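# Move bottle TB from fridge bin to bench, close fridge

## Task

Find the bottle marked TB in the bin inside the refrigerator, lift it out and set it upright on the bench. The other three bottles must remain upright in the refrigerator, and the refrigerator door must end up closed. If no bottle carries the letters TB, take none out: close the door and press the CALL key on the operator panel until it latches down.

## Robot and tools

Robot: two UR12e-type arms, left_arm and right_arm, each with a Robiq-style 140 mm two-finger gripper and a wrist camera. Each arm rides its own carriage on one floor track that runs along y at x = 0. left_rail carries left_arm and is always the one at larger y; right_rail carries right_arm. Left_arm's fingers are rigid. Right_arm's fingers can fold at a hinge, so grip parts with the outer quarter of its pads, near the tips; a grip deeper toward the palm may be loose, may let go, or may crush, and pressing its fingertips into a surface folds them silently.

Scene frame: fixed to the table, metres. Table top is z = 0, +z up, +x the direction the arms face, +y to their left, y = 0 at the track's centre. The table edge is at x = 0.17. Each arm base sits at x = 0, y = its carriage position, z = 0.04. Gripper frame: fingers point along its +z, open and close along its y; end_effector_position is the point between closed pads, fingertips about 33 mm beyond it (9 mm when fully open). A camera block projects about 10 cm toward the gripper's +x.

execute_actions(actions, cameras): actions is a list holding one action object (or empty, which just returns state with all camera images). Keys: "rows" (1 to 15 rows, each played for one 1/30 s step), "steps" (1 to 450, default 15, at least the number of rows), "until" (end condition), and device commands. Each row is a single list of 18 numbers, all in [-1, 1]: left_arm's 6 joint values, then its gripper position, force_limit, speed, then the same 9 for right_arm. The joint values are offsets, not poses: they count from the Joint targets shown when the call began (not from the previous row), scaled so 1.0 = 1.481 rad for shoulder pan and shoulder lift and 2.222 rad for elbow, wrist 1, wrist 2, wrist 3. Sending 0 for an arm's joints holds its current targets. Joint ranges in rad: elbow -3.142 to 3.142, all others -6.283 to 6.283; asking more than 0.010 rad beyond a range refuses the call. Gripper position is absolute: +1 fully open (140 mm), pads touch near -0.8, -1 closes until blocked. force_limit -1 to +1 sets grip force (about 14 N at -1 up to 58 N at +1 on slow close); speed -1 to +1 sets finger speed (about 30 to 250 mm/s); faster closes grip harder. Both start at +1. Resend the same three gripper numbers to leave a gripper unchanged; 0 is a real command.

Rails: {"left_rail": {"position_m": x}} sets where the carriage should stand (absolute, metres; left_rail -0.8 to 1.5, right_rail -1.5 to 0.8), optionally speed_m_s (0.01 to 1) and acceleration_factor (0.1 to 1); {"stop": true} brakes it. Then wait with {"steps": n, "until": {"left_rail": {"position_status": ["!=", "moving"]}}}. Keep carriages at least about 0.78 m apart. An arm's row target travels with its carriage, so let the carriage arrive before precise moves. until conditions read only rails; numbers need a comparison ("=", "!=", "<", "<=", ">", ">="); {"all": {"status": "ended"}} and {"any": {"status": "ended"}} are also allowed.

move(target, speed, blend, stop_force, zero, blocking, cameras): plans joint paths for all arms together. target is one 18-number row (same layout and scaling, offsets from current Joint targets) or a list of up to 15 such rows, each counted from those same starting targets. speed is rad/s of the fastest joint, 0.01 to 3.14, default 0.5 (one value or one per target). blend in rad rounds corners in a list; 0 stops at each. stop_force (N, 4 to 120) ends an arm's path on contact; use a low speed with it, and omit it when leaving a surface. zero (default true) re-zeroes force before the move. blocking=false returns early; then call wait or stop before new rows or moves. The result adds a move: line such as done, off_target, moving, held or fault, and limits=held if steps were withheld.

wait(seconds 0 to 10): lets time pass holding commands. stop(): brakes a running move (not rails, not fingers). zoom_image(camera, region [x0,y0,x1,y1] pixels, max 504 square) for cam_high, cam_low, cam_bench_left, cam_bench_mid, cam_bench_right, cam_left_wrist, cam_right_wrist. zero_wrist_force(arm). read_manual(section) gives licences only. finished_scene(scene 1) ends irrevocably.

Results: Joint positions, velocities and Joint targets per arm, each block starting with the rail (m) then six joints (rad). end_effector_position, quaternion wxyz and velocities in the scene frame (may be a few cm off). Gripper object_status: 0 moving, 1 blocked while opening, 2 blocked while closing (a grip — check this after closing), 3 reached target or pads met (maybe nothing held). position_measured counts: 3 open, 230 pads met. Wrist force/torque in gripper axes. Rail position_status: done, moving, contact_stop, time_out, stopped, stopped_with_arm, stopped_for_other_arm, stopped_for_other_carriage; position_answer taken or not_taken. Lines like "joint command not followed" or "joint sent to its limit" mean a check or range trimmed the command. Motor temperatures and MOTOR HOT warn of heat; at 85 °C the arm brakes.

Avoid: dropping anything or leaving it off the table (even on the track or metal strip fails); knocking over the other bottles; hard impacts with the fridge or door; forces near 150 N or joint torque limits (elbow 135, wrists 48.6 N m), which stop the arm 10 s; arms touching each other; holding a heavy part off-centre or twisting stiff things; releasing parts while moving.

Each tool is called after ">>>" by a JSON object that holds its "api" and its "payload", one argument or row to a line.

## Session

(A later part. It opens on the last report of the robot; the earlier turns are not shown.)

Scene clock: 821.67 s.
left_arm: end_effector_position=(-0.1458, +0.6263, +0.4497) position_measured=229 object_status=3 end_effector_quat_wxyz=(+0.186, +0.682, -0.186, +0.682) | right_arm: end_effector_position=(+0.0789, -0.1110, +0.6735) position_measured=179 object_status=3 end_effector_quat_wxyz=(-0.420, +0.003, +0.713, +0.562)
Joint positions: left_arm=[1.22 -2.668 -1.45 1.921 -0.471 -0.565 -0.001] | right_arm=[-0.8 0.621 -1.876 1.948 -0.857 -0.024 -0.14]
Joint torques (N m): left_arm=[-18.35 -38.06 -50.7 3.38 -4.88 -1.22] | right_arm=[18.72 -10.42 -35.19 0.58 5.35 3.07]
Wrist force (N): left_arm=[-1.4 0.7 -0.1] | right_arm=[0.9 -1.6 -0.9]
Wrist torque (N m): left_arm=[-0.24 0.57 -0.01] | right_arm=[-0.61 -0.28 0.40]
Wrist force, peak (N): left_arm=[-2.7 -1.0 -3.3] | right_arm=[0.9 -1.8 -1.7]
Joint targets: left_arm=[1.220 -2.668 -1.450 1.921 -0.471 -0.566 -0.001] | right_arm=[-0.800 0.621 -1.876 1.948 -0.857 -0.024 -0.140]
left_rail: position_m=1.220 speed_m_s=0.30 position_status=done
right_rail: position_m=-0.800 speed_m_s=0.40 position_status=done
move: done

>>> {"api": "move", "payload": {
  "target": [0,0,0,0,0,0,-0.8,-1,0,0.6084,0.1895,0.0569,0.1701,0.6958,0.0630,-0.4,0,0],
  "speed": 0.9
}}

>>> {"api": "move", "payload": {
  "target": [0,0,0,0,0,0,-0.8,-1,0,-0.0278,0.5529,-0.3976,0.0290,0.3350,0,-0.4,0,0],
  "speed": 0.5,
  "cameras": ["cam_right_wrist","cam_left_wrist"]
}}

Scene clock: 832.60 s.
left_arm: end_effector_position=(-0.1458, +0.6264, +0.4497) position_measured=229 object_status=3 end_effector_quat_wxyz=(+0.186, +0.682, -0.186, +0.682) | right_arm: end_effector_position=(-0.1499, +0.0409, +0.4502) position_measured=179 object_status=3 end_effector_quat_wxyz=(+0.500, -0.500, -0.500, -0.500)
Joint positions: left_arm=[1.22 -2.668 -1.45 1.921 -0.471 -0.566 -0.001] | right_arm=[-0.8 1.522 -1.595 2.074 -0.479 1.521 0]
Joint torques (N m): left_arm=[-16.11 -34.62 -50.52 4.15 -4.07 -1.8] | right_arm=[19.32 -28.89 -30.18 0.71 2.79 3.17]
Wrist force (N): left_arm=[-1.9 1.3 0.3] | right_arm=[0.7 -0.3 -2.3]
Wrist torque (N m): left_arm=[-0.11 0.67 -0.01] | right_arm=[-0.25 -0.25 0.35]
Wrist force, peak (N): left_arm=[-2.5 1.0 0.2] | right_arm=[-0.4 -2.0 -2.8]
Joint targets: left_arm=[1.220 -2.668 -1.450 1.921 -0.471 -0.566 -0.001] | right_arm=[-0.800 1.522 -1.595 2.074 -0.479 1.522 0.000]
left_rail: position_m=1.220 speed_m_s=0.30 position_status=done
right_rail: position_m=-0.800 speed_m_s=0.40 position_status=done
move: done

Scene clock: 835.10 s.
left_arm: end_effector_position=(-0.1458, +0.6264, +0.4497) position_measured=229 object_status=3 end_effector_quat_wxyz=(+0.186, +0.682, -0.186, +0.682) | right_arm: end_effector_position=(+0.1536, +0.4130, +0.3001) position_measured=179 object_status=3 end_effector_quat_wxyz=(-0.271, +0.653, +0.271, +0.653) end_effector_velocity=(+0.001, +0.000, +0.000) end_effector_angular_velocity=(+0.001, +0.000, -0.002)
Joint positions: left_arm=[1.22 -2.668 -1.45 1.921 -0.471 -0.566 -0.001] | right_arm=[-0.8 1.481 -0.776 1.191 -0.415 2.266 0]
Joint velocities: left_arm=[within noise] | right_arm=[-0.001 0 0.001 -0.002 0 0.002 0]
Joint torques (N m): left_arm=[-15.93 -37.23 -49.87 3.85 -4.17 -1.87] | right_arm=[-20.27 -91.38 -57.57 1.23 2.72 3.07]
Wrist force (N): left_arm=[-1.6 1.0 0.0] | right_arm=[0.6 -0.1 -2.2]
Wrist torque (N m): left_arm=[-0.18 0.61 -0.01] | right_arm=[-0.19 -0.23 0.34]
Wrist force, peak (N): left_arm=[-2.4 0.7 0.1] | right_arm=[0.2 -1.3 -4.7]
Joint targets: left_arm=[1.220 -2.668 -1.450 1.921 -0.471 -0.566 -0.001] | right_arm=[-0.800 1.481 -0.776 1.191 -0.415 2.266 0.000]
left_rail: position_m=1.220 speed_m_s=0.30 position_status=done
right_rail: position_m=-0.800 speed_m_s=0.40 position_status=done
move: done
Images, in order (width x height): cam_left_wrist 896x504, cam_right_wrist 896x504.

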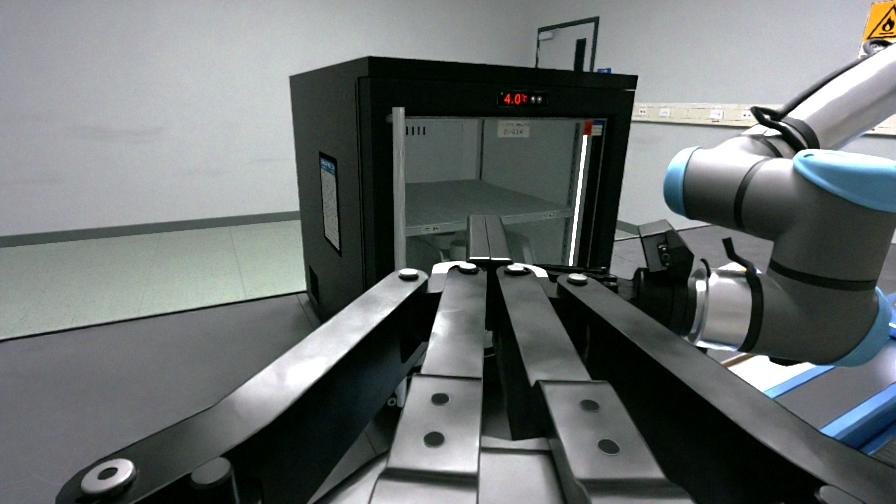

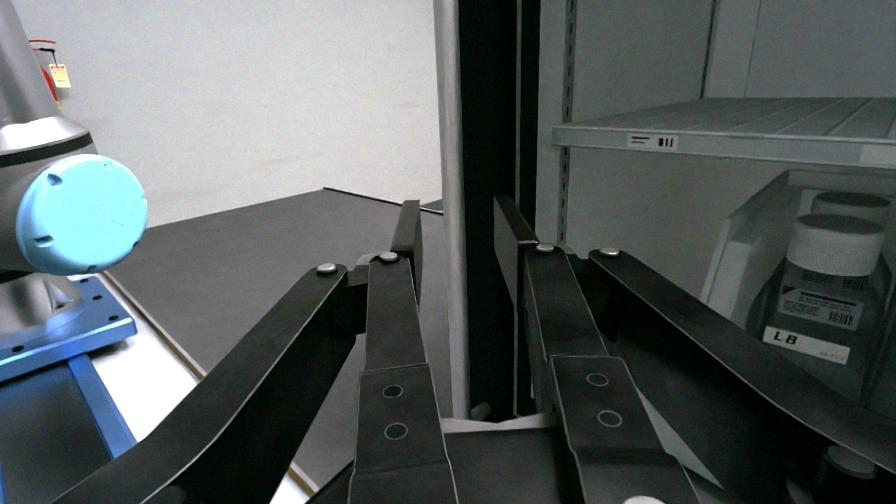

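>>> {"api": "move", "payload": {
  "target": [0,0,0,0,0,0,-0.8,-1,0,-0.0450,0.0865,-0.1081,0.0504,-0.0298,0,-0.4,0,0],
  "speed": 0.12,
  "stop_force": 12,
  "cameras": ["cam_right_wrist"]
}}

Scene clock: 848.97 s.
left_arm: end_effector_position=(-0.1458, +0.6264, +0.4497) position_measured=229 object_status=3 end_effector_quat_wxyz=(+0.186, +0.682, -0.186, +0.682) | right_arm: end_effector_position=(+0.2303, +0.4894, +0.3005) position_measured=179 object_status=3 end_effector_quat_wxyz=(-0.271, +0.653, +0.270, +0.653)
Joint positions: left_arm=[1.22 -2.668 -1.45 1.921 -0.471 -0.566 -0.001] | right_arm=[-0.8 1.414 -0.648 0.95 -0.303 2.2 0]
Joint torques (N m): left_arm=[-17.04 -35.67 -50.16 3.5 -4.22 -1.9] | right_arm=[-19.21 -102.31 -58.52 1.15 -2.94 2.86]
Wrist force (N): left_arm=[-1.6 0.7 0.1] | right_arm=[0.7 -0.4 -2.4]
Wrist torque (N m): left_arm=[-0.24 0.59 -0.01] | right_arm=[-0.27 -0.26 0.36]
Wrist force, peak (N): left_arm=[-2.6 0.7 -0.6] | right_arm=[0.5 -0.5 -2.9]
Joint targets: left_arm=[1.220 -2.668 -1.450 1.921 -0.471 -0.566 -0.001] | right_arm=[-0.800 1.414 -0.648 0.950 -0.303 2.200 0.000]
left_rail: position_m=1.220 speed_m_s=0.30 position_status=done
right_rail: position_m=-0.800 speed_m_s=0.40 position_status=done
move: done
Images, in order (width x height): cam_right_wrist 896x504.

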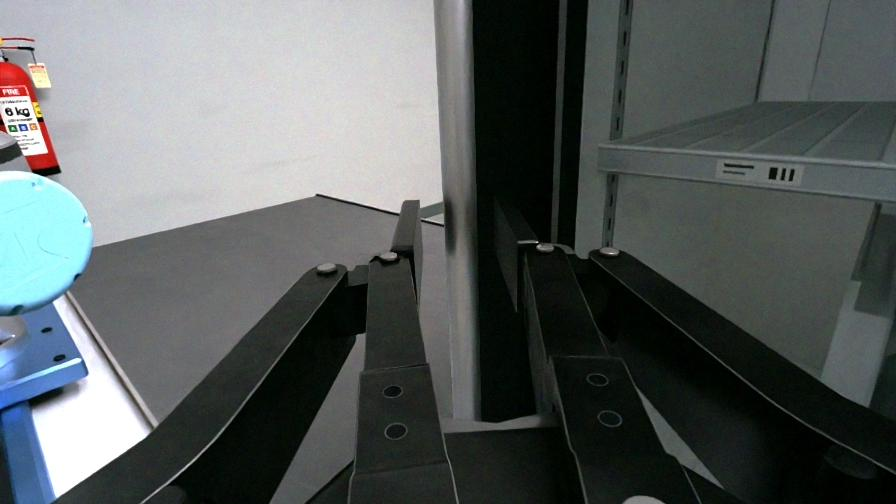

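>>> {"api": "move", "payload": {
  "target": [
    [0,0,0,0,0,0,-0.8,-1,0,0.0140,-0.0331,0.0419,-0.0194,-0.0380,0,-0.4,0,0],
    [0,0,0,0,0,0,-0.8,-1,0,0.0240,-0.0927,0.1158,-0.0535,-0.1021,0,-0.4,0,0]
  ],
  "speed": 0.12,
  "blend": 0.03,
  "stop_force": 60,
  "cameras": ["cam_right_wrist"]
}}

Scene clock: 859.17 s.
left_arm: end_effector_position=(-0.1458, +0.6264, +0.4497) position_measured=229 object_status=3 end_effector_quat_wxyz=(+0.186, +0.682, -0.186, +0.682) | right_arm: end_effector_position=(+0.1960, +0.4877, +0.3001) position_measured=179 object_status=3 end_effector_quat_wxyz=(-0.293, +0.644, +0.293, +0.643)
Joint positions: left_arm=[1.22 -2.668 -1.45 1.921 -0.471 -0.566 -0.001] | right_arm=[-0.8 1.428 -0.681 1.013 -0.331 2.144 0]
Joint torques (N m): left_arm=[-14.52 -37.19 -50.65 3.37 -4.5 -2.02] | right_arm=[-18.56 -99.52 -58.71 0.74 2.77 2.25]
Wrist force (N): left_arm=[-1.2 1.1 0.4] | right_arm=[0.3 -3.4 1.2]
Wrist torque (N m): left_arm=[-0.15 0.52 -0.01] | right_arm=[-1.22 -0.13 0.35]
Wrist force, peak (N): left_arm=[-2.4 0.9 0.3] | right_arm=[11.4 79.0 -69.5]
Joint targets: left_arm=[1.220 -2.668 -1.450 1.921 -0.471 -0.566 -0.001] | right_arm=[-0.800 1.428 -0.681 1.013 -0.331 2.144 0.000]
left_rail: position_m=1.220 speed_m_s=0.30 position_status=done
right_rail: position_m=-0.800 speed_m_s=0.40 position_status=done
move: contact (right_arm); path passed 0 of 2 targets; right_arm: the elbow is farthest, 0.194 rad from its target
Images, in order (width x height): cam_right_wrist 896x504.

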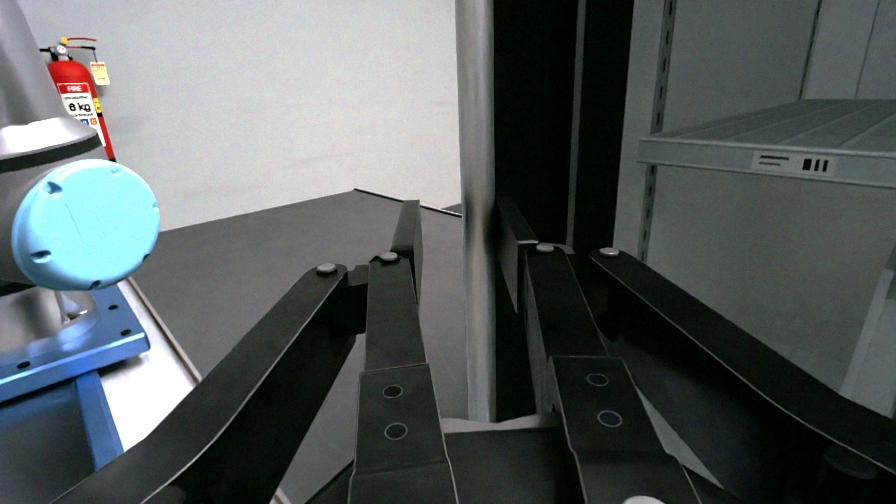

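>>> {"api": "zoom_image", "payload": {
  "camera": "cam_right_wrist",
  "region": [380, 130, 600, 430]
}}

Scaled by 1.680.

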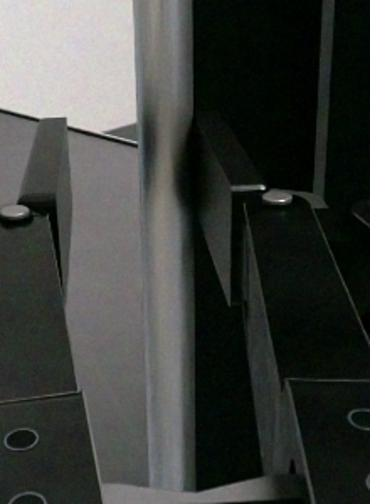

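>>> {"api": "move", "payload": {
  "target": [0,0,0,0,0,0,-0.8,-1,0,-0.0095,0.0223,-0.0284,0.0126,0.0252,0,-0.4,0,0],
  "speed": 0.1
}}

>>> {"api": "execute_actions", "payload": {
  "actions": [
    {"right_rail": {"position_m": -0.79, "speed_m_s": 0.02, "acceleration_factor": 0.2}, "steps": 60, "until": {"right_rail": {"position_status": ["!=", "moving"]}}}
  ],
  "cameras": ["cam_right_wrist"]
}}

Scene clock: 921.27 s.
left_arm: end_effector_position=(-0.1458, +0.6264, +0.4497) position_measured=229 object_status=3 end_effector_quat_wxyz=(+0.186, +0.682, -0.186, +0.682) | right_arm: end_effector_position=(+0.2306, +0.4895, +0.3010) position_measured=179 object_status=3 end_effector_quat_wxyz=(-0.271, +0.653, +0.270, +0.654)
Joint positions: left_arm=[1.22 -2.668 -1.45 1.921 -0.471 -0.566 -0.001] | right_arm=[-0.8 1.414 -0.648 0.95 -0.304 2.199 0]
Joint torques (N m): left_arm=[-12.83 -37.44 -51.36 3.21 -3.85 -2.39] | right_arm=[-18.5 -103.01 -59.59 1.27 3.87 -2.4]
Wrist force (N): left_arm=[-1.4 0.9 0.1] | right_arm=[0.3 -4.4 1.2]
Wrist torque (N m): left_arm=[-0.20 0.55 0.00] | right_arm=[-1.16 -0.18 0.35]
Wrist force, peak (N): left_arm=[-2.3 1.2 -0.5] | right_arm=[-0.1 -4.9 1.3]
Joint targets: left_arm=[1.220 -2.668 -1.450 1.921 -0.471 -0.566 -0.001] | right_arm=[-0.800 1.414 -0.648 0.950 -0.303 2.200 0.000]
left_rail: position_m=1.220 speed_m_s=0.30 position_status=done
right_rail: position_m=-0.800 speed_m_s=0.40 position_status=done
move: done

Scene clock: 922.07 s.
left_arm: end_effector_position=(-0.1458, +0.6264, +0.4497) position_measured=229 object_status=3 end_effector_quat_wxyz=(+0.186, +0.682, -0.186, +0.682) | right_arm: end_effector_position=(+0.2308, +0.4995, +0.3010) position_measured=179 object_status=3 end_effector_quat_wxyz=(-0.271, +0.653, +0.270, +0.654)
Joint positions: left_arm=[1.22 -2.668 -1.45 1.921 -0.471 -0.566 -0.001] | right_arm=[-0.79 1.414 -0.648 0.95 -0.303 2.2 0]
Joint torques (N m): left_arm=[-14.1 -39.01 -49.85 3.03 -3.9 -2.18] | right_arm=[-18.41 -104.57 -57.76 1.22 3.17 -2.33]
Wrist force (N): left_arm=[-1.6 0.5 0.1] | right_arm=[0.0 -4.6 1.2]
Wrist torque (N m): left_arm=[-0.29 0.60 -0.02] | right_arm=[-1.20 -0.12 0.36]
Wrist force, peak (N): left_arm=[-2.2 0.8 0.0] | right_arm=[0.0 -4.8 1.6]
Joint targets: left_arm=[1.220 -2.668 -1.450 1.921 -0.471 -0.566 -0.001] | right_arm=[-0.790 1.414 -0.648 0.950 -0.303 2.200 0.000]
Tool commands: left_gripper/position=-0.8 left_gripper/force_limit=-1.0 left_gripper/speed=+0.0 right_gripper/position=-0.4 right_gripper/force_limit=+0.0 right_gripper/speed=+0.0
left_rail: position_m=1.220 speed_m_s=0.30 position_status=done
right_rail: position_m=-0.790 speed_m_s=0.02 position_status=done
Images, in order (width x height): cam_right_wrist 896x504.

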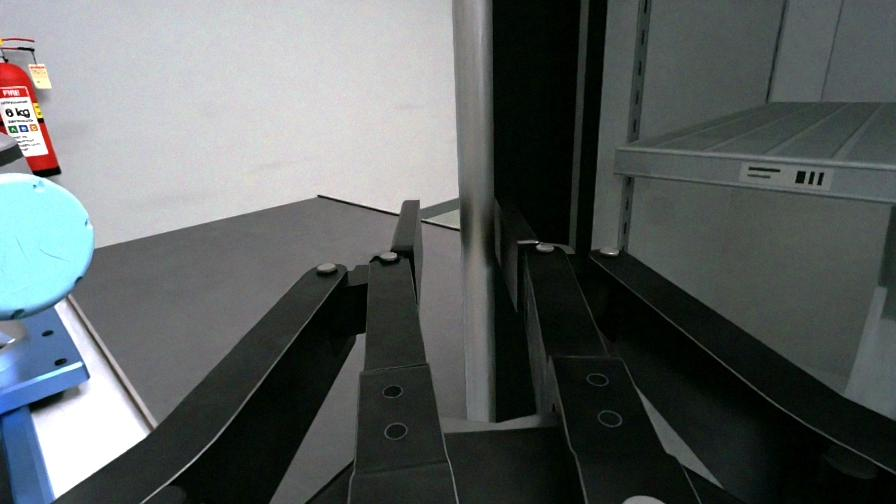

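>>> {"api": "move", "payload": {
  "target": [
    [0,0,0,0,0,0,-0.8,-1,0,0.0140,-0.0331,0.0419,-0.0194,-0.0380,0,-0.4,0,0],
    [0,0,0,0,0,0,-0.8,-1,0,0.0240,-0.0927,0.1158,-0.0535,-0.1021,0,-0.4,0,0]
  ],
  "speed": 0.12,
  "blend": 0.03,
  "stop_force": 45,
  "cameras": ["cam_right_wrist"]
}}

Scene clock: 931.20 s.
left_arm: end_effector_position=(-0.1458, +0.6264, +0.4497) position_measured=229 object_status=3 end_effector_quat_wxyz=(+0.186, +0.682, -0.186, +0.682) | right_arm: end_effector_position=(+0.1131, +0.4737, +0.3000) position_measured=179 object_status=3 end_effector_quat_wxyz=(-0.354, +0.612, +0.353, +0.612)
Joint positions: left_arm=[1.22 -2.668 -1.45 1.921 -0.471 -0.566 -0.001] | right_arm=[-0.79 1.449 -0.785 1.207 -0.422 1.973 0]
Joint torques (N m): left_arm=[-12.72 -36.88 -50.52 2.8 -3.79 -2.46] | right_arm=[21.37 -118.13 -31.11 -7.05 -3.38 -2.28]
Wrist force (N): left_arm=[-1.7 0.8 -0.1] | right_arm=[1.8 -1.6 1.7]
Wrist torque (N m): left_arm=[-0.23 0.63 -0.02] | right_arm=[-0.85 -0.40 0.34]
Wrist force, peak (N): left_arm=[-2.5 0.9 0.1] | right_arm=[4.2 30.0 -9.8]
Joint targets: left_arm=[1.220 -2.668 -1.450 1.921 -0.471 -0.566 -0.001] | right_arm=[-0.790 1.449 -0.785 1.207 -0.422 1.973 0.000]
left_rail: position_m=1.220 speed_m_s=0.30 position_status=done
right_rail: position_m=-0.790 speed_m_s=0.02 position_status=done
move: done
Images, in order (width x height): cam_right_wrist 896x504.

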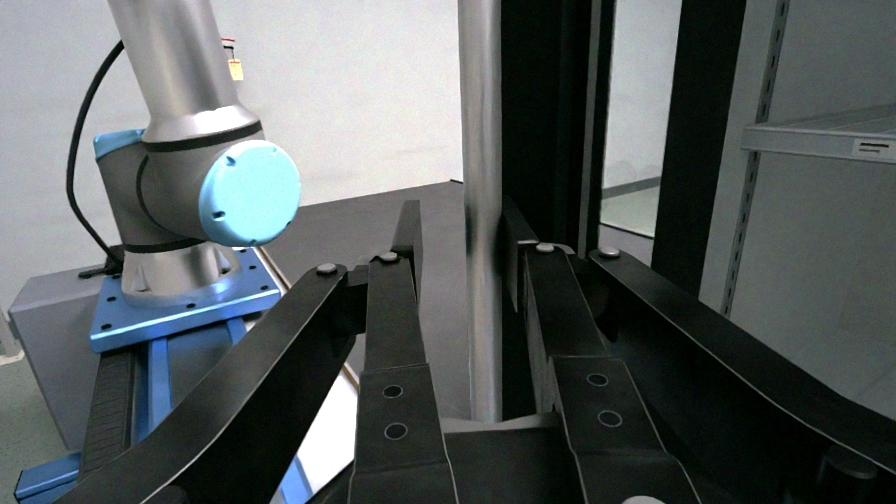

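>>> {"api": "move", "payload": {
  "target": [
    [0,0,0,0,0,0,-0.8,-1,0,0.0041,-0.0949,0.1131,-0.0499,-0.1153,0,-0.4,0,0],
    [0,0,0,0,0,0,-0.8,-1,0,-0.0129,-0.1845,0.2147,-0.0918,-0.2444,0,-0.4,0,0],
    [0,0,0,0,0,0,-0.8,-1,0,-0.0577,-0.2678,0.3032,-0.1247,-0.3921,0,-0.4,0,0],
    [0,0,0,0,0,0,-0.8,-1,0,-0.1363,-0.3400,0.3741,-0.1475,-0.5623,0,-0.4,0,0],
    [0,0,0,0,0,0,-0.8,-1,0,-0.2458,-0.3914,0.4205,-0.1596,-0.7532,0,-0.4,0,0],
    [0,0,0,0,0,0,-0.8,-1,0,-0.3435,-0.4080,0.4348,-0.1628,-0.9125,0,-0.4,0,0]
  ],
  "speed": 0.4,
  "blend": 0.05,
  "stop_force": 35,
  "cameras": ["cam_right_wrist","cam_left_wrist","cam_high"]
}}

Scene clock: 953.40 s.
left_arm: end_effector_position=(-0.1458, +0.6264, +0.4497) position_measured=229 object_status=3 end_effector_quat_wxyz=(+0.186, +0.682, -0.186, +0.682) | right_arm: end_effector_position=(-0.1227, -0.0857, +0.3000) position_measured=179 object_status=3 end_effector_quat_wxyz=(+0.678, -0.201, -0.678, -0.201)
Joint positions: left_arm=[1.22 -2.668 -1.45 1.921 -0.471 -0.566 -0.001] | right_arm=[-0.79 0.94 -1.39 2.173 -0.784 -0.055 0]
Joint torques (N m): left_arm=[-14.1 -38.26 -49.83 2.9 -4.18 -2.45] | right_arm=[-16.69 -60.53 -17.52 -3.55 -4.17 -2.46]
Wrist force (N): left_arm=[-1.6 0.7 0.4] | right_arm=[1.6 0.1 -0.1]
Wrist torque (N m): left_arm=[-0.25 0.62 -0.01] | right_arm=[-1.09 -0.47 0.34]
Wrist force, peak (N): left_arm=[-2.5 0.8 0.2] | right_arm=[1.6 7.8 -4.3]
Joint targets: left_arm=[1.220 -2.668 -1.450 1.921 -0.471 -0.566 -0.001] | right_arm=[-0.790 0.940 -1.390 2.173 -0.784 -0.055 0.000]
left_rail: position_m=1.220 speed_m_s=0.30 position_status=done
right_rail: position_m=-0.790 speed_m_s=0.02 position_status=done
move: done
Images, in order (width x height): cam_high 504x504, cam_left_wrist 896x504, cam_right_wrist 896x504.

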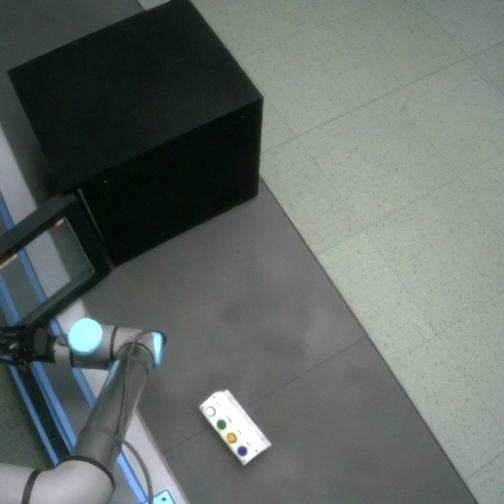

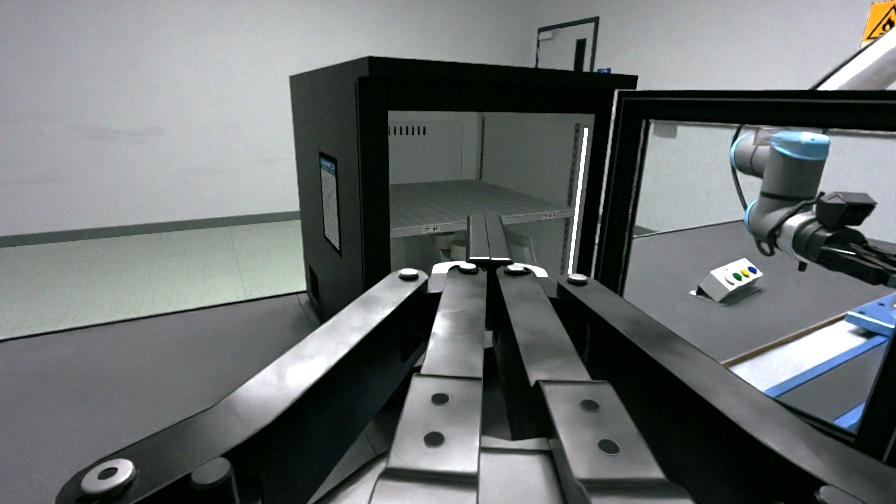

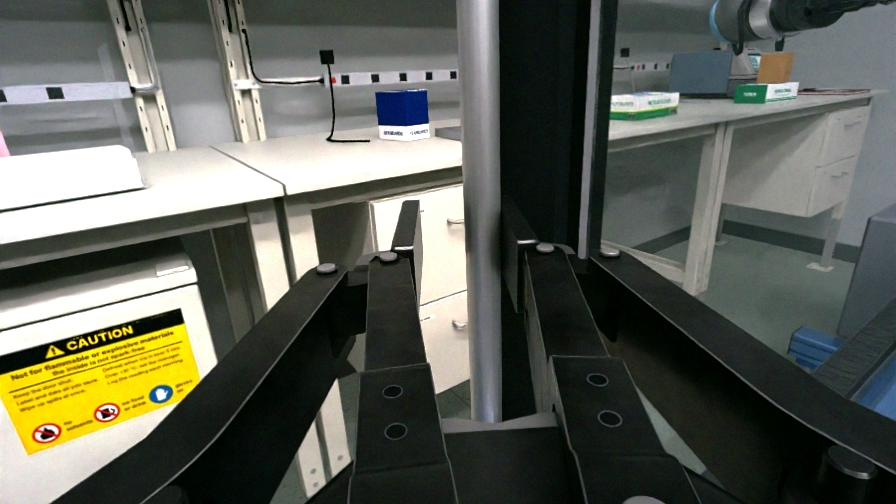

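>>> {"api": "move", "payload": {
  "target": [0.5204,0.2470,0.0218,-0.1864,0.3587,0,0.5,-1,0,0,0,0,0,0,0,-0.4,0,0],
  "speed": 0.7,
  "cameras": ["cam_left_wrist"]
}}

Scene clock: 980.23 s.
left_arm: end_effector_position=(+0.2461, +0.3699, +0.1999) position_measured=66 object_status=3 end_effector_quat_wxyz=(+0.195, +0.680, -0.195, +0.680) | right_arm: end_effector_position=(-0.1227, -0.0857, +0.3000) position_measured=179 object_status=3 end_effector_quat_wxyz=(+0.678, -0.201, -0.678, -0.201)
Joint positions: left_arm=[1.22 -1.897 -1.084 1.969 -0.885 0.231 -0.001] | right_arm=[-0.79 0.94 -1.39 2.173 -0.784 -0.055 0]
Joint torques (N m): left_arm=[21.59 -60.73 -19.3 -3.04 3.51 -2.7] | right_arm=[-16.74 -61.95 -17.63 -3.26 -4.34 -2.08]
Wrist force (N): left_arm=[-1.1 0.3 0.7] | right_arm=[1.4 0.6 -0.1]
Wrist torque (N m): left_arm=[-0.33 0.53 -0.05] | right_arm=[-1.01 -0.43 0.34]
Wrist force, peak (N): left_arm=[-3.7 -0.5 3.8] | right_arm=[1.7 0.1 0.0]
Joint targets: left_arm=[1.220 -1.897 -1.084 1.969 -0.885 0.231 -0.001] | right_arm=[-0.790 0.940 -1.390 2.173 -0.784 -0.055 0.000]
left_rail: position_m=1.220 speed_m_s=0.30 position_status=done
right_rail: position_m=-0.790 speed_m_s=0.02 position_status=done
move: done
Images, in order (width x height): cam_left_wrist 896x504.

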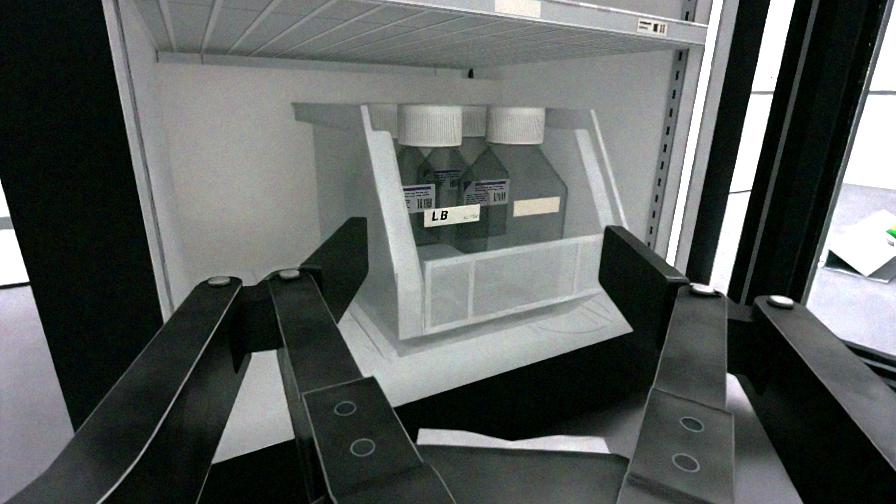

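>>> {"api": "zoom_image", "payload": {
  "camera": "cam_left_wrist",
  "region": [370, 90, 600, 270]
}}

>>> {"api": "zoom_image", "payload": {
  "camera": "cam_left_wrist",
  "region": [390, 150, 580, 240]
}}

Scaled by 2.191.

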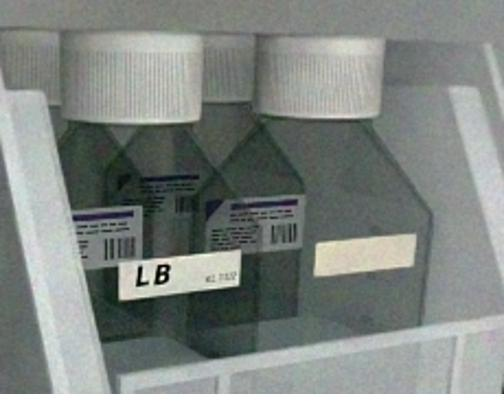

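Scaled by 2.653.

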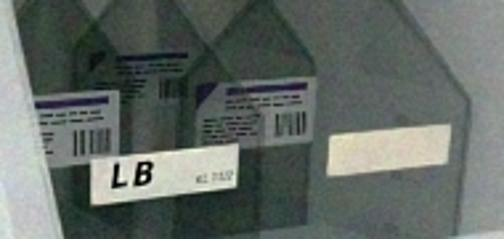

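>>> {"api": "move", "payload": {
  "target": [0.0249,0.1211,-0.1849,0.1041,-0.2342,0,-0.444,0,0,0,0,0,0,0,0,-0.4,0,0],
  "speed": 0.4,
  "cameras": ["cam_left_wrist"]
}}

Scene clock: 1262.63 s.
left_arm: end_effector_position=(+0.2702, +0.3726, +0.2348) position_measured=185 object_status=3 end_effector_quat_wxyz=(+0.000, +0.707, +0.000, +0.707) | right_arm: end_effector_position=(-0.1227, -0.0857, +0.3000) position_measured=179 object_status=3 end_effector_quat_wxyz=(+0.678, -0.201, -0.678, -0.201)
Joint positions: left_arm=[1.22 -1.86 -0.905 1.559 -0.654 -0.289 -0.001] | right_arm=[-0.79 0.94 -1.39 2.173 -0.784 -0.055 0]
Joint torques (N m): left_arm=[20.31 -79.35 -47.7 2.95 -4.81 -2.2] | right_arm=[-17.16 -59.92 -16.98 -3.26 -4.28 -1.5]
Wrist force (N): left_arm=[-2.0 0.9 -0.4] | right_arm=[1.3 0.2 0.0]
Wrist torque (N m): left_arm=[-0.21 0.70 0.01] | right_arm=[-1.11 -0.39 0.34]
Wrist force, peak (N): left_arm=[-2.2 0.7 0.6] | right_arm=[1.8 0.2 -0.2]
Joint targets: left_arm=[1.220 -1.860 -0.905 1.559 -0.653 -0.289 -0.001] | right_arm=[-0.790 0.940 -1.390 2.173 -0.784 -0.055 0.000]
left_rail: position_m=1.220 speed_m_s=0.30 position_status=done
right_rail: position_m=-0.790 speed_m_s=0.02 position_status=done
move: done
Images, in order (width x height): cam_left_wrist 896x504.

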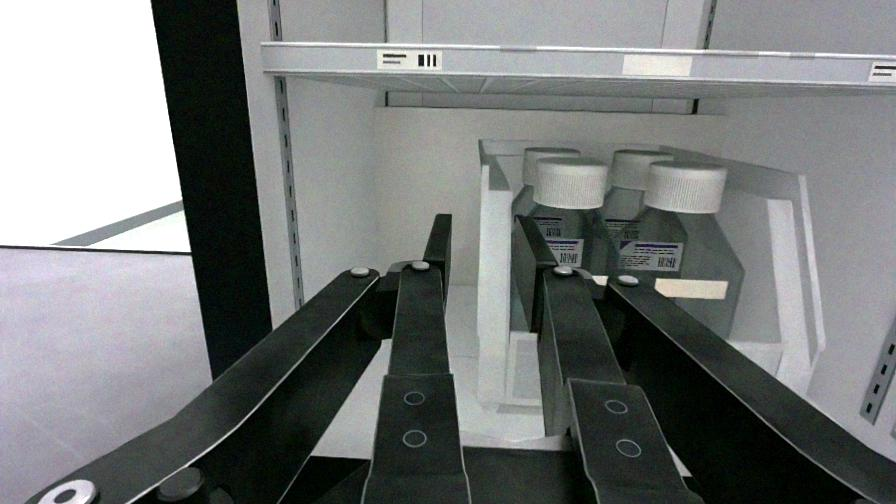

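>>> {"api": "move", "payload": {
  "target": [
    [0.0136,0.0021,-0.0104,0.0086,0.0090,0,-0.444,0,0,0,0,0,0,0,0,-0.4,0,0],
    [0.0763,0.0007,-0.0088,0.0079,0.0508,0,-0.444,0,0,0,0,0,0,0,0,-0.4,0,0]
  ],
  "speed": 0.1,
  "stop_force": 10,
  "blend": 0.005,
  "cameras": ["cam_left_wrist"]
}}

Scene clock: 1292.77 s.
left_arm: end_effector_position=(+0.3649, +0.3633, +0.2428) position_measured=185 object_status=3 end_effector_quat_wxyz=(+0.000, +0.707, +0.000, +0.707) | right_arm: end_effector_position=(-0.1227, -0.0857, +0.3000) position_measured=179 object_status=3 end_effector_quat_wxyz=(+0.678, -0.201, -0.678, -0.201)
Joint positions: left_arm=[1.22 -1.747 -0.904 1.539 -0.636 -0.176 -0.001] | right_arm=[-0.79 0.94 -1.39 2.173 -0.784 -0.055 0]
Joint torques (N m): left_arm=[21.76 -116.98 -26.26 -1.87 4.15 -1.51] | right_arm=[-14.21 -61.55 -16.46 -3.22 -4.33 -1.46]
Wrist force (N): left_arm=[-1.5 0.5 0.0] | right_arm=[1.3 0.4 -0.1]
Wrist torque (N m): left_arm=[-0.26 0.58 0.01] | right_arm=[-1.06 -0.39 0.33]
Wrist force, peak (N): left_arm=[-2.1 1.1 -0.2] | right_arm=[1.7 0.3 -0.2]
Joint targets: left_arm=[1.220 -1.747 -0.904 1.539 -0.636 -0.176 -0.001] | right_arm=[-0.790 0.940 -1.390 2.173 -0.784 -0.055 0.000]
left_rail: position_m=1.220 speed_m_s=0.30 position_status=done
right_rail: position_m=-0.790 speed_m_s=0.02 position_status=done
move: done
Images, in order (width x height): cam_left_wrist 896x504.

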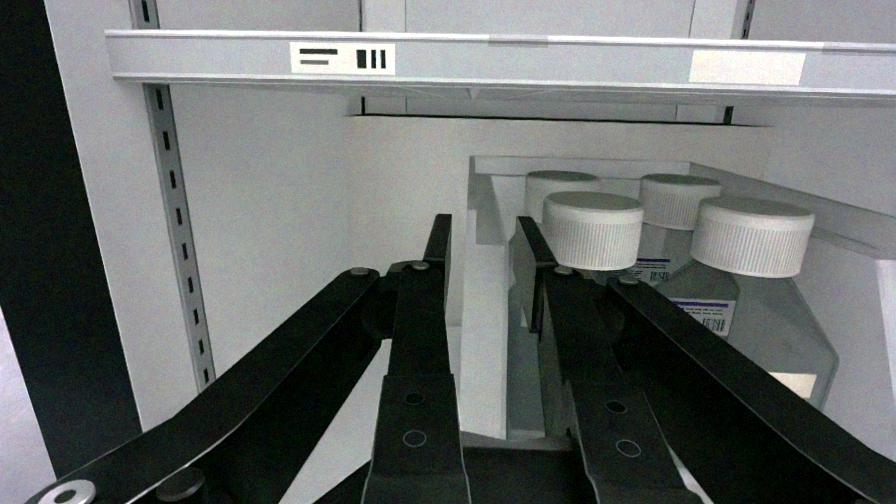

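>>> {"api": "execute_actions", "payload": {
  "actions": [
    {"rows": [[0,0,0,0,0,0,-1,-0.1,-0.7,0,0,0,0,0,0,-0.4,0,0]], "steps": 50}
  ],
  "cameras": ["cam_left_wrist"]
}}

Scene clock: 1300.93 s.
left_arm: end_effector_position=(+0.3649, +0.3633, +0.2428) position_measured=202 object_status=2 end_effector_quat_wxyz=(+0.000, +0.707, +0.000, +0.707) | right_arm: end_effector_position=(-0.1227, -0.0857, +0.3000) position_measured=179 object_status=3 end_effector_quat_wxyz=(+0.678, -0.201, -0.678, -0.201)
Joint positions: left_arm=[1.22 -1.747 -0.904 1.539 -0.636 -0.176 -0.001] | right_arm=[-0.79 0.94 -1.39 2.173 -0.784 -0.055 0]
Joint torques (N m): left_arm=[18.67 -110.28 -30.86 2.45 -4.8 -2.09] | right_arm=[-14.19 -61.16 -19.02 -3.04 -3.76 -1.01]
Wrist force (N): left_arm=[-0.7 0.6 -3.5] | right_arm=[0.8 0.1 -0.1]
Wrist torque (N m): left_arm=[-0.71 0.60 -0.06] | right_arm=[-1.15 -0.35 0.34]
Wrist force, peak (N): left_arm=[-1.6 5.1 1.5] | right_arm=[1.7 0.8 0.0]
Joint targets: left_arm=[1.220 -1.747 -0.904 1.539 -0.636 -0.176 -0.001] | right_arm=[-0.790 0.940 -1.390 2.173 -0.784 -0.055 0.000]
left_rail: position_m=1.220 speed_m_s=0.30 position_status=done
right_rail: position_m=-0.790 speed_m_s=0.02 position_status=done
Images, in order (width x height): cam_left_wrist 896x504.

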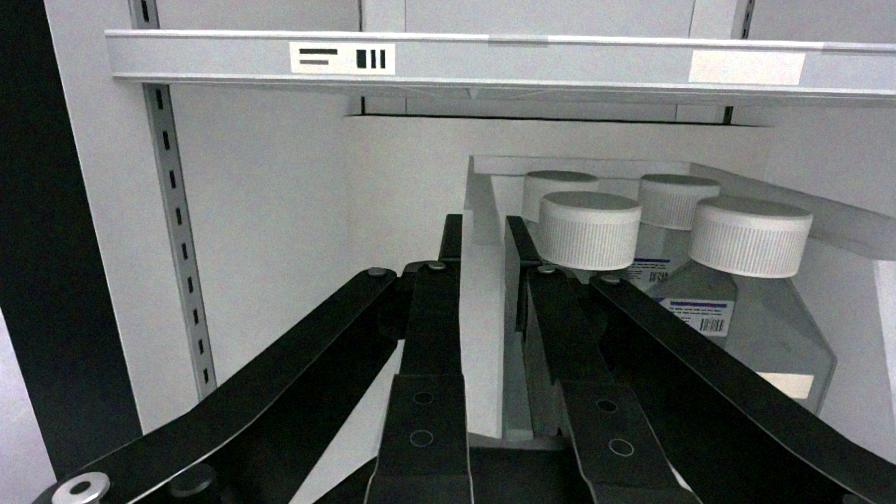

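>>> {"api": "move", "payload": {
  "target": [
    [-0.0413,0.0003,-0.0001,0.0004,-0.0276,0,-1,-0.1,-0.7,0,0,0,0,0,0,-0.4,0,0],
    [-0.0820,0.0034,-0.0038,0.0019,-0.0547,0,-1,-0.1,-0.7,0,0,0,0,0,0,-0.4,0,0]
  ],
  "speed": 0.07,
  "stop_force": 40,
  "blend": 0.01,
  "cameras": ["cam_left_wrist"]
}}

Scene clock: 1312.97 s.
left_arm: end_effector_position=(+0.2599, +0.3633, +0.2425) position_measured=202 object_status=2 end_effector_quat_wxyz=(+0.000, +0.707, +0.000, +0.707) | right_arm: end_effector_position=(-0.1227, -0.0857, +0.3000) position_measured=179 object_status=3 end_effector_quat_wxyz=(+0.678, -0.201, -0.678, -0.201)
Joint positions: left_arm=[1.22 -1.868 -0.898 1.531 -0.632 -0.298 -0.001] | right_arm=[-0.79 0.94 -1.39 2.173 -0.784 -0.055 0]
Joint torques (N m): left_arm=[-18.76 -86.84 -49.39 4.04 -4.48 -1.69] | right_arm=[-14.2 -57.4 -32.41 -2.73 -0.38 -1.12]
Wrist force (N): left_arm=[-7.8 1.4 1.8] | right_arm=[1.3 -0.4 0.1]
Wrist torque (N m): left_arm=[-0.07 0.51 -0.44] | right_arm=[-1.17 -0.34 0.33]
Wrist force, peak (N): left_arm=[-8.6 1.2 2.4] | right_arm=[1.9 0.2 0.0]
Joint targets: left_arm=[1.220 -1.868 -0.898 1.531 -0.632 -0.298 -0.001] | right_arm=[-0.790 0.940 -1.390 2.173 -0.784 -0.055 0.000]
left_rail: position_m=1.220 speed_m_s=0.30 position_status=done
right_rail: position_m=-0.790 speed_m_s=0.02 position_status=done
move: done
Images, in order (width x height): cam_left_wrist 896x504.

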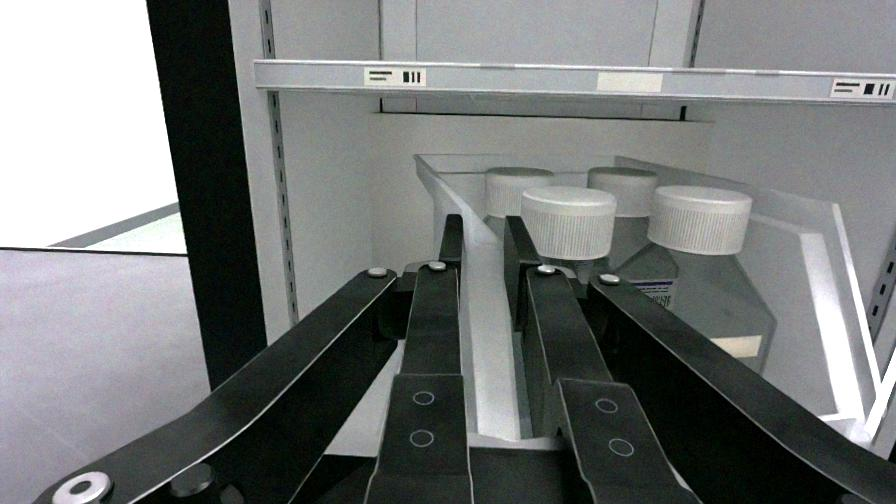

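>>> {"api": "move", "payload": {
  "target": [
    [0,0,0,0,0,0,-0.444,-0.1,-0.7,0,0,0,0,0,0,-0.4,0,0],
    [-0.0676,0.0111,-0.0147,0.0068,-0.0447,0,-0.444,-0.1,-0.7,0,0,0,0,0,0,-0.4,0,0],
    [-0.0539,0.1382,-0.1884,0.0959,-0.1256,0,-0.08,-0.1,0,0,0,0,0,0,0,-0.4,0,0]
  ],
  "speed": [0.1,0.12,0.4],
  "cameras": ["cam_left_wrist"]
}}

Scene clock: 1361.23 s.
left_arm: end_effector_position=(+0.1296, +0.2997, +0.2604) position_measured=139 object_status=0 end_effector_quat_wxyz=(-0.070, +0.704, +0.071, +0.704) | right_arm: end_effector_position=(-0.1227, -0.0857, +0.3000) position_measured=179 object_status=3 end_effector_quat_wxyz=(+0.678, -0.201, -0.678, -0.201)
Joint positions: left_arm=[1.22 -1.948 -0.694 1.112 -0.419 -0.577 -0.001] | right_arm=[-0.79 0.94 -1.39 2.173 -0.784 -0.055 0]
Joint torques (N m): left_arm=[22.58 -99.74 -52.84 3.44 -4.42 -1.2] | right_arm=[-12.65 -52.89 -35.99 -2.78 0.75 -0.79]
Wrist force (N): left_arm=[-2.1 0.1 0.4] | right_arm=[0.9 0.3 -0.4]
Wrist torque (N m): left_arm=[-0.40 0.69 0.07] | right_arm=[-1.06 -0.35 0.34]
Wrist force, peak (N): left_arm=[-8.6 2.5 0.5] | right_arm=[1.9 0.2 -0.2]
Joint targets: left_arm=[1.220 -1.948 -0.694 1.112 -0.419 -0.577 -0.001] | right_arm=[-0.790 0.940 -1.390 2.173 -0.784 -0.055 0.000]
left_rail: position_m=1.220 speed_m_s=0.30 position_status=done
right_rail: position_m=-0.790 speed_m_s=0.02 position_status=done
move: done
Images, in order (width x height): cam_left_wrist 896x504.

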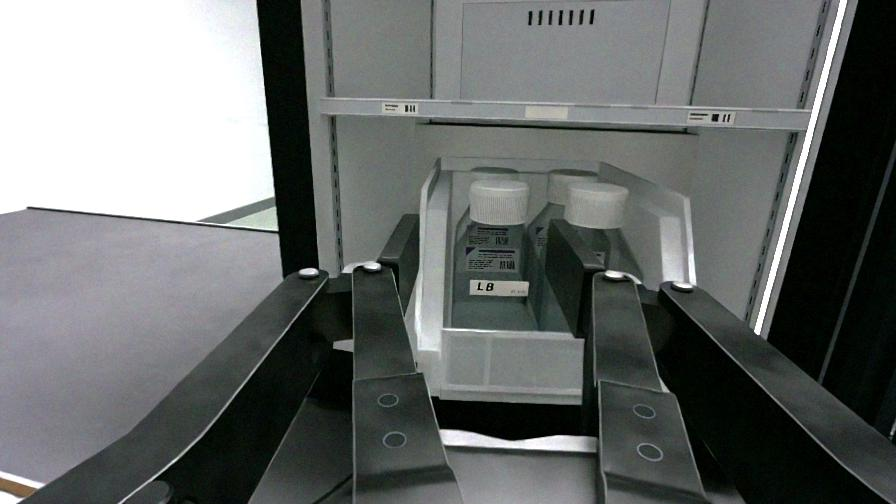

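>>> {"api": "zoom_image", "payload": {
  "camera": "cam_left_wrist",
  "region": [410, 150, 710, 400]
}}

Scaled by 1.680.

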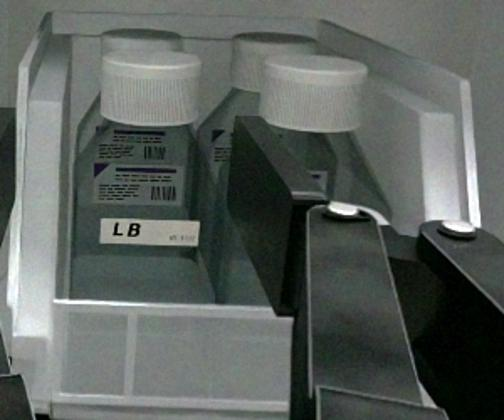

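>>> {"api": "move", "payload": {
  "target": [0.0676,0.0511,-0.0561,0.0225,-0.0064,0,-0.08,-0.1,0,0,0,0,0,0,0,-0.4,0,0],
  "speed": 0.2,
  "cameras": ["cam_left_wrist"]
}}

Scene clock: 1465.03 s.
left_arm: end_effector_position=(+0.2086, +0.2845, +0.2497) position_measured=139 object_status=3 end_effector_quat_wxyz=(-0.110, +0.698, +0.110, +0.699) | right_arm: end_effector_position=(-0.1227, -0.0857, +0.3000) position_measured=179 object_status=3 end_effector_quat_wxyz=(+0.678, -0.201, -0.678, -0.201)
Joint positions: left_arm=[1.22 -1.848 -0.618 0.988 -0.369 -0.591 -0.001] | right_arm=[-0.79 0.94 -1.39 2.173 -0.784 -0.055 0]
Joint torques (N m): left_arm=[22.98 -108.33 -52.65 3.55 -4.72 -1.32] | right_arm=[-11.99 -50.37 -35.83 -2.72 0.63 -0.82]
Wrist force (N): left_arm=[-1.5 0.7 -0.1] | right_arm=[1.1 0.4 -0.2]
Wrist torque (N m): left_arm=[-0.28 0.60 0.07] | right_arm=[-1.05 -0.41 0.34]
Wrist force, peak (N): left_arm=[-2.5 0.8 0.4] | right_arm=[1.4 0.2 -0.4]
Joint targets: left_arm=[1.220 -1.848 -0.618 0.987 -0.369 -0.591 -0.001] | right_arm=[-0.790 0.940 -1.390 2.173 -0.784 -0.055 0.000]
left_rail: position_m=1.220 speed_m_s=0.30 position_status=done
right_rail: position_m=-0.790 speed_m_s=0.02 position_status=done
move: done
Images, in order (width x height): cam_left_wrist 896x504.

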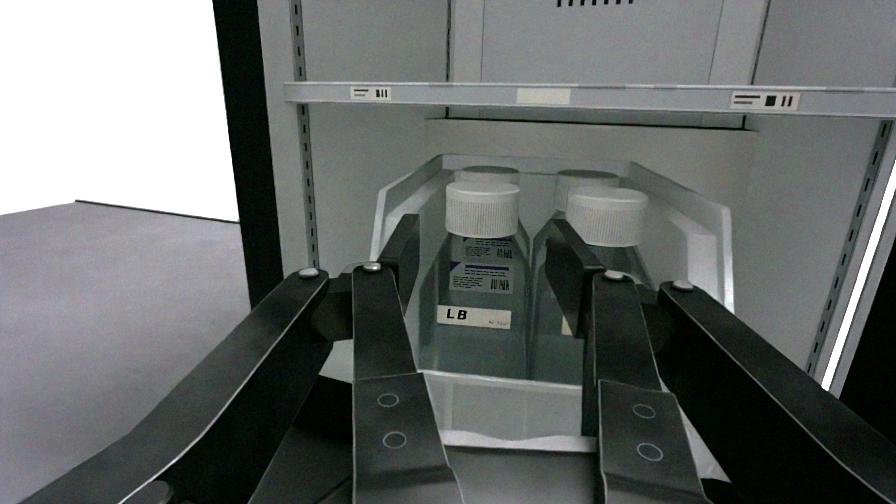

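>>> {"api": "move", "payload": {
  "target": [0.0608,-0.0469,0.0598,-0.0285,0.0404,0,-0.08,-0.1,0,0,0,0,0,0,0,-0.4,0,0],
  "speed": 0.1,
  "stop_force": 8,
  "cameras": ["cam_left_wrist"]
}}

Scene clock: 1481.10 s.
left_arm: end_effector_position=(+0.3103, +0.3178, +0.2502) position_measured=139 object_status=3 end_effector_quat_wxyz=(-0.111, +0.698, +0.110, +0.699) | right_arm: end_effector_position=(-0.1227, -0.0857, +0.3000) position_measured=179 object_status=3 end_effector_quat_wxyz=(+0.678, -0.201, -0.678, -0.201)
Joint positions: left_arm=[1.22 -1.758 -0.688 1.12 -0.432 -0.501 -0.001] | right_arm=[-0.79 0.94 -1.39 2.173 -0.784 -0.055 0]
Joint torques (N m): left_arm=[20.74 -135.04 -28.27 -0.62 3.89 -0.92] | right_arm=[-12.05 -46.15 -35.88 -2.51 0.52 -0.88]
Wrist force (N): left_arm=[-1.6 0.1 0.6] | right_arm=[0.7 0.0 -0.4]
Wrist torque (N m): left_arm=[-0.35 0.60 0.06] | right_arm=[-1.13 -0.32 0.34]
Wrist force, peak (N): left_arm=[-2.2 -0.3 1.4] | right_arm=[1.4 0.4 -0.3]
Joint targets: left_arm=[1.220 -1.758 -0.688 1.120 -0.432 -0.501 -0.001] | right_arm=[-0.790 0.940 -1.390 2.173 -0.784 -0.055 0.000]
left_rail: position_m=1.220 speed_m_s=0.30 position_status=done
right_rail: position_m=-0.790 speed_m_s=0.02 position_status=done
move: done
Images, in order (width x height): cam_left_wrist 896x504.

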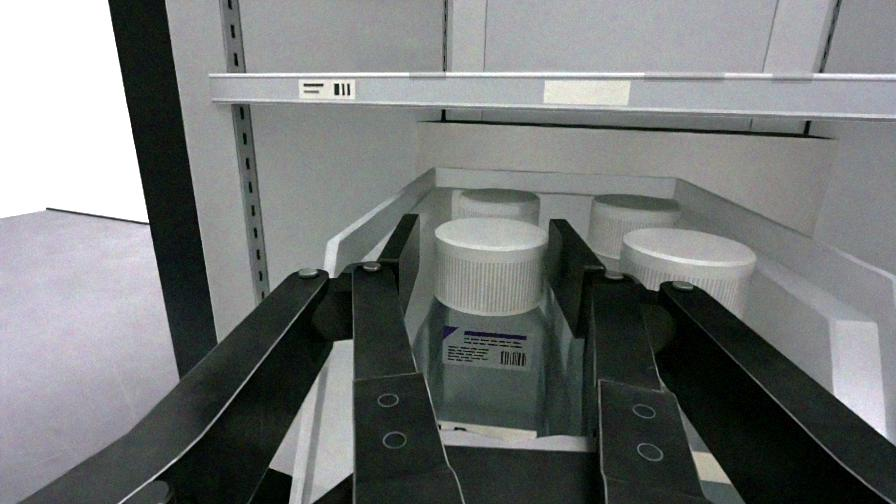

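>>> {"api": "execute_actions", "payload": {
  "actions": [
    {"rows": [[0,0,0,0,0,0,-1,-0.3,-0.7,0,0,0,0,0,0,-0.4,0,0]], "steps": 45}
  ]
}}

Scene clock: 1486.17 s.
left_arm: end_effector_position=(+0.3103, +0.3178, +0.2501) position_measured=160 object_status=2 end_effector_quat_wxyz=(-0.111, +0.698, +0.110, +0.699) | right_arm: end_effector_position=(-0.1227, -0.0857, +0.3000) position_measured=179 object_status=3 end_effector_quat_wxyz=(+0.678, -0.201, -0.678, -0.201)
Joint positions: left_arm=[1.22 -1.758 -0.688 1.12 -0.432 -0.501 -0.001] | right_arm=[-0.79 0.94 -1.39 2.173 -0.784 -0.055 0]
Joint torques (N m): left_arm=[19.67 -133.23 -42.87 3.49 -2.38 -0.77] | right_arm=[-12.17 -46.37 -36.11 -2.61 0.7 -0.83]
Wrist force (N): left_arm=[-5.3 0.0 0.4] | right_arm=[1.5 0.3 -0.4]
Wrist torque (N m): left_arm=[-0.38 0.57 0.06] | right_arm=[-1.07 -0.43 0.33]
Wrist force, peak (N): left_arm=[-5.9 0.2 0.5] | right_arm=[1.7 0.4 -0.1]
Joint targets: left_arm=[1.220 -1.758 -0.688 1.120 -0.432 -0.501 -0.001] | right_arm=[-0.790 0.940 -1.390 2.173 -0.784 -0.055 0.000]
left_rail: position_m=1.220 speed_m_s=0.30 position_status=done
right_rail: position_m=-0.790 speed_m_s=0.02 position_status=done

>>> {"api": "move", "payload": {
  "target": [
    [0,-0.0073,-0.0032,0.0080,0,0,-1,-0.3,-0.7,0,0,0,0,0,0,-0.4,0,0],
    [-0.0165,0.0036,-0.0169,0.0145,-0.0112,0,-1,-0.3,-0.7,0,0,0,0,0,0,-0.4,0,0],
    [-0.0165,-0.0232,-0.0340,0.0495,-0.0112,0,-1,-0.3,-0.7,0,0,0,0,0,0,-0.4,0,0],
    [-0.0775,0.0331,-0.1041,0.0820,-0.0518,0,-1,-0.3,-0.7,0,0,0,0,0,0,-0.4,0,0]
  ],
  "speed": [0.05,0.06,0.1,0.2],
  "blend": [0.004,0.006,0.01,0],
  "cameras": ["cam_left_wrist"]
}}

Scene clock: 1524.60 s.
left_arm: end_effector_position=(+0.1793, +0.2752, +0.3245) position_measured=160 object_status=2 end_effector_quat_wxyz=(-0.111, +0.698, +0.111, +0.699) | right_arm: end_effector_position=(-0.1227, -0.0857, +0.3000) position_measured=179 object_status=3 end_effector_quat_wxyz=(+0.678, -0.201, -0.678, -0.201)
Joint positions: left_arm=[1.22 -1.873 -0.639 0.889 -0.25 -0.616 -0.001] | right_arm=[-0.79 0.94 -1.39 2.173 -0.784 -0.055 0]
Joint torques (N m): left_arm=[-19.73 -112.45 -55.47 4.46 -5.12 -0.89] | right_arm=[-10.56 -42.42 -35.67 -2.29 0.57 -0.75]
Wrist force (N): left_arm=[-4.9 0.8 2.0] | right_arm=[1.3 0.2 -0.1]
Wrist torque (N m): left_arm=[-0.29 0.66 0.01] | right_arm=[-1.06 -0.38 0.33]
Wrist force, peak (N): left_arm=[-6.2 0.6 0.3] | right_arm=[2.0 0.2 0.3]
Joint targets: left_arm=[1.220 -1.873 -0.639 0.889 -0.250 -0.616 -0.001] | right_arm=[-0.790 0.940 -1.390 2.173 -0.784 -0.055 0.000]
left_rail: position_m=1.220 speed_m_s=0.30 position_status=done
right_rail: position_m=-0.790 speed_m_s=0.02 position_status=done
move: done
Images, in order (width x height): cam_left_wrist 896x504.

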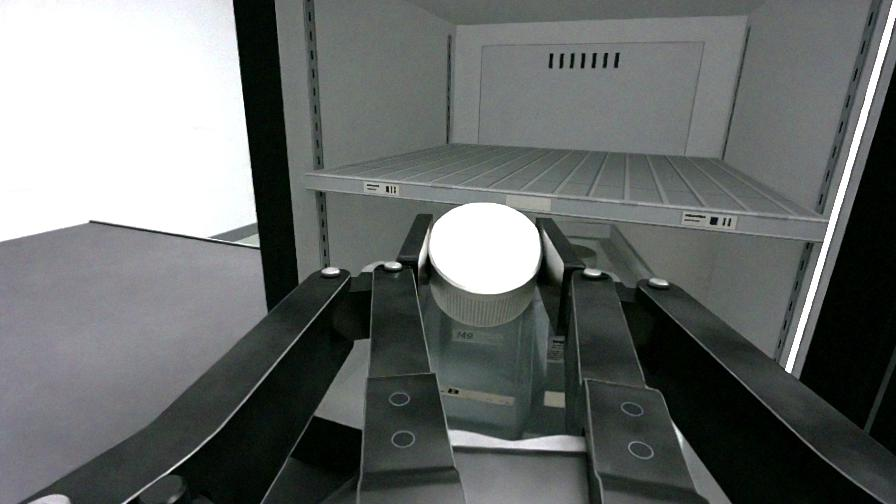

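>>> {"api": "zoom_image", "payload": {
  "camera": "cam_left_wrist",
  "region": [420, 300, 600, 440]
}}

Scaled by 2.800.

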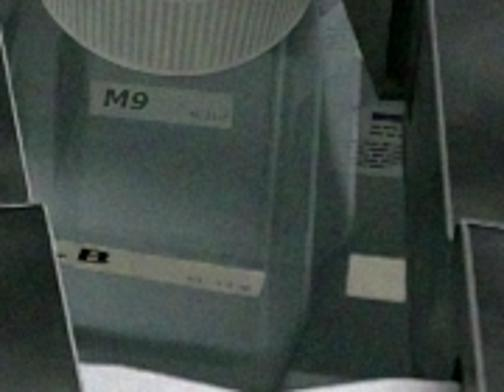

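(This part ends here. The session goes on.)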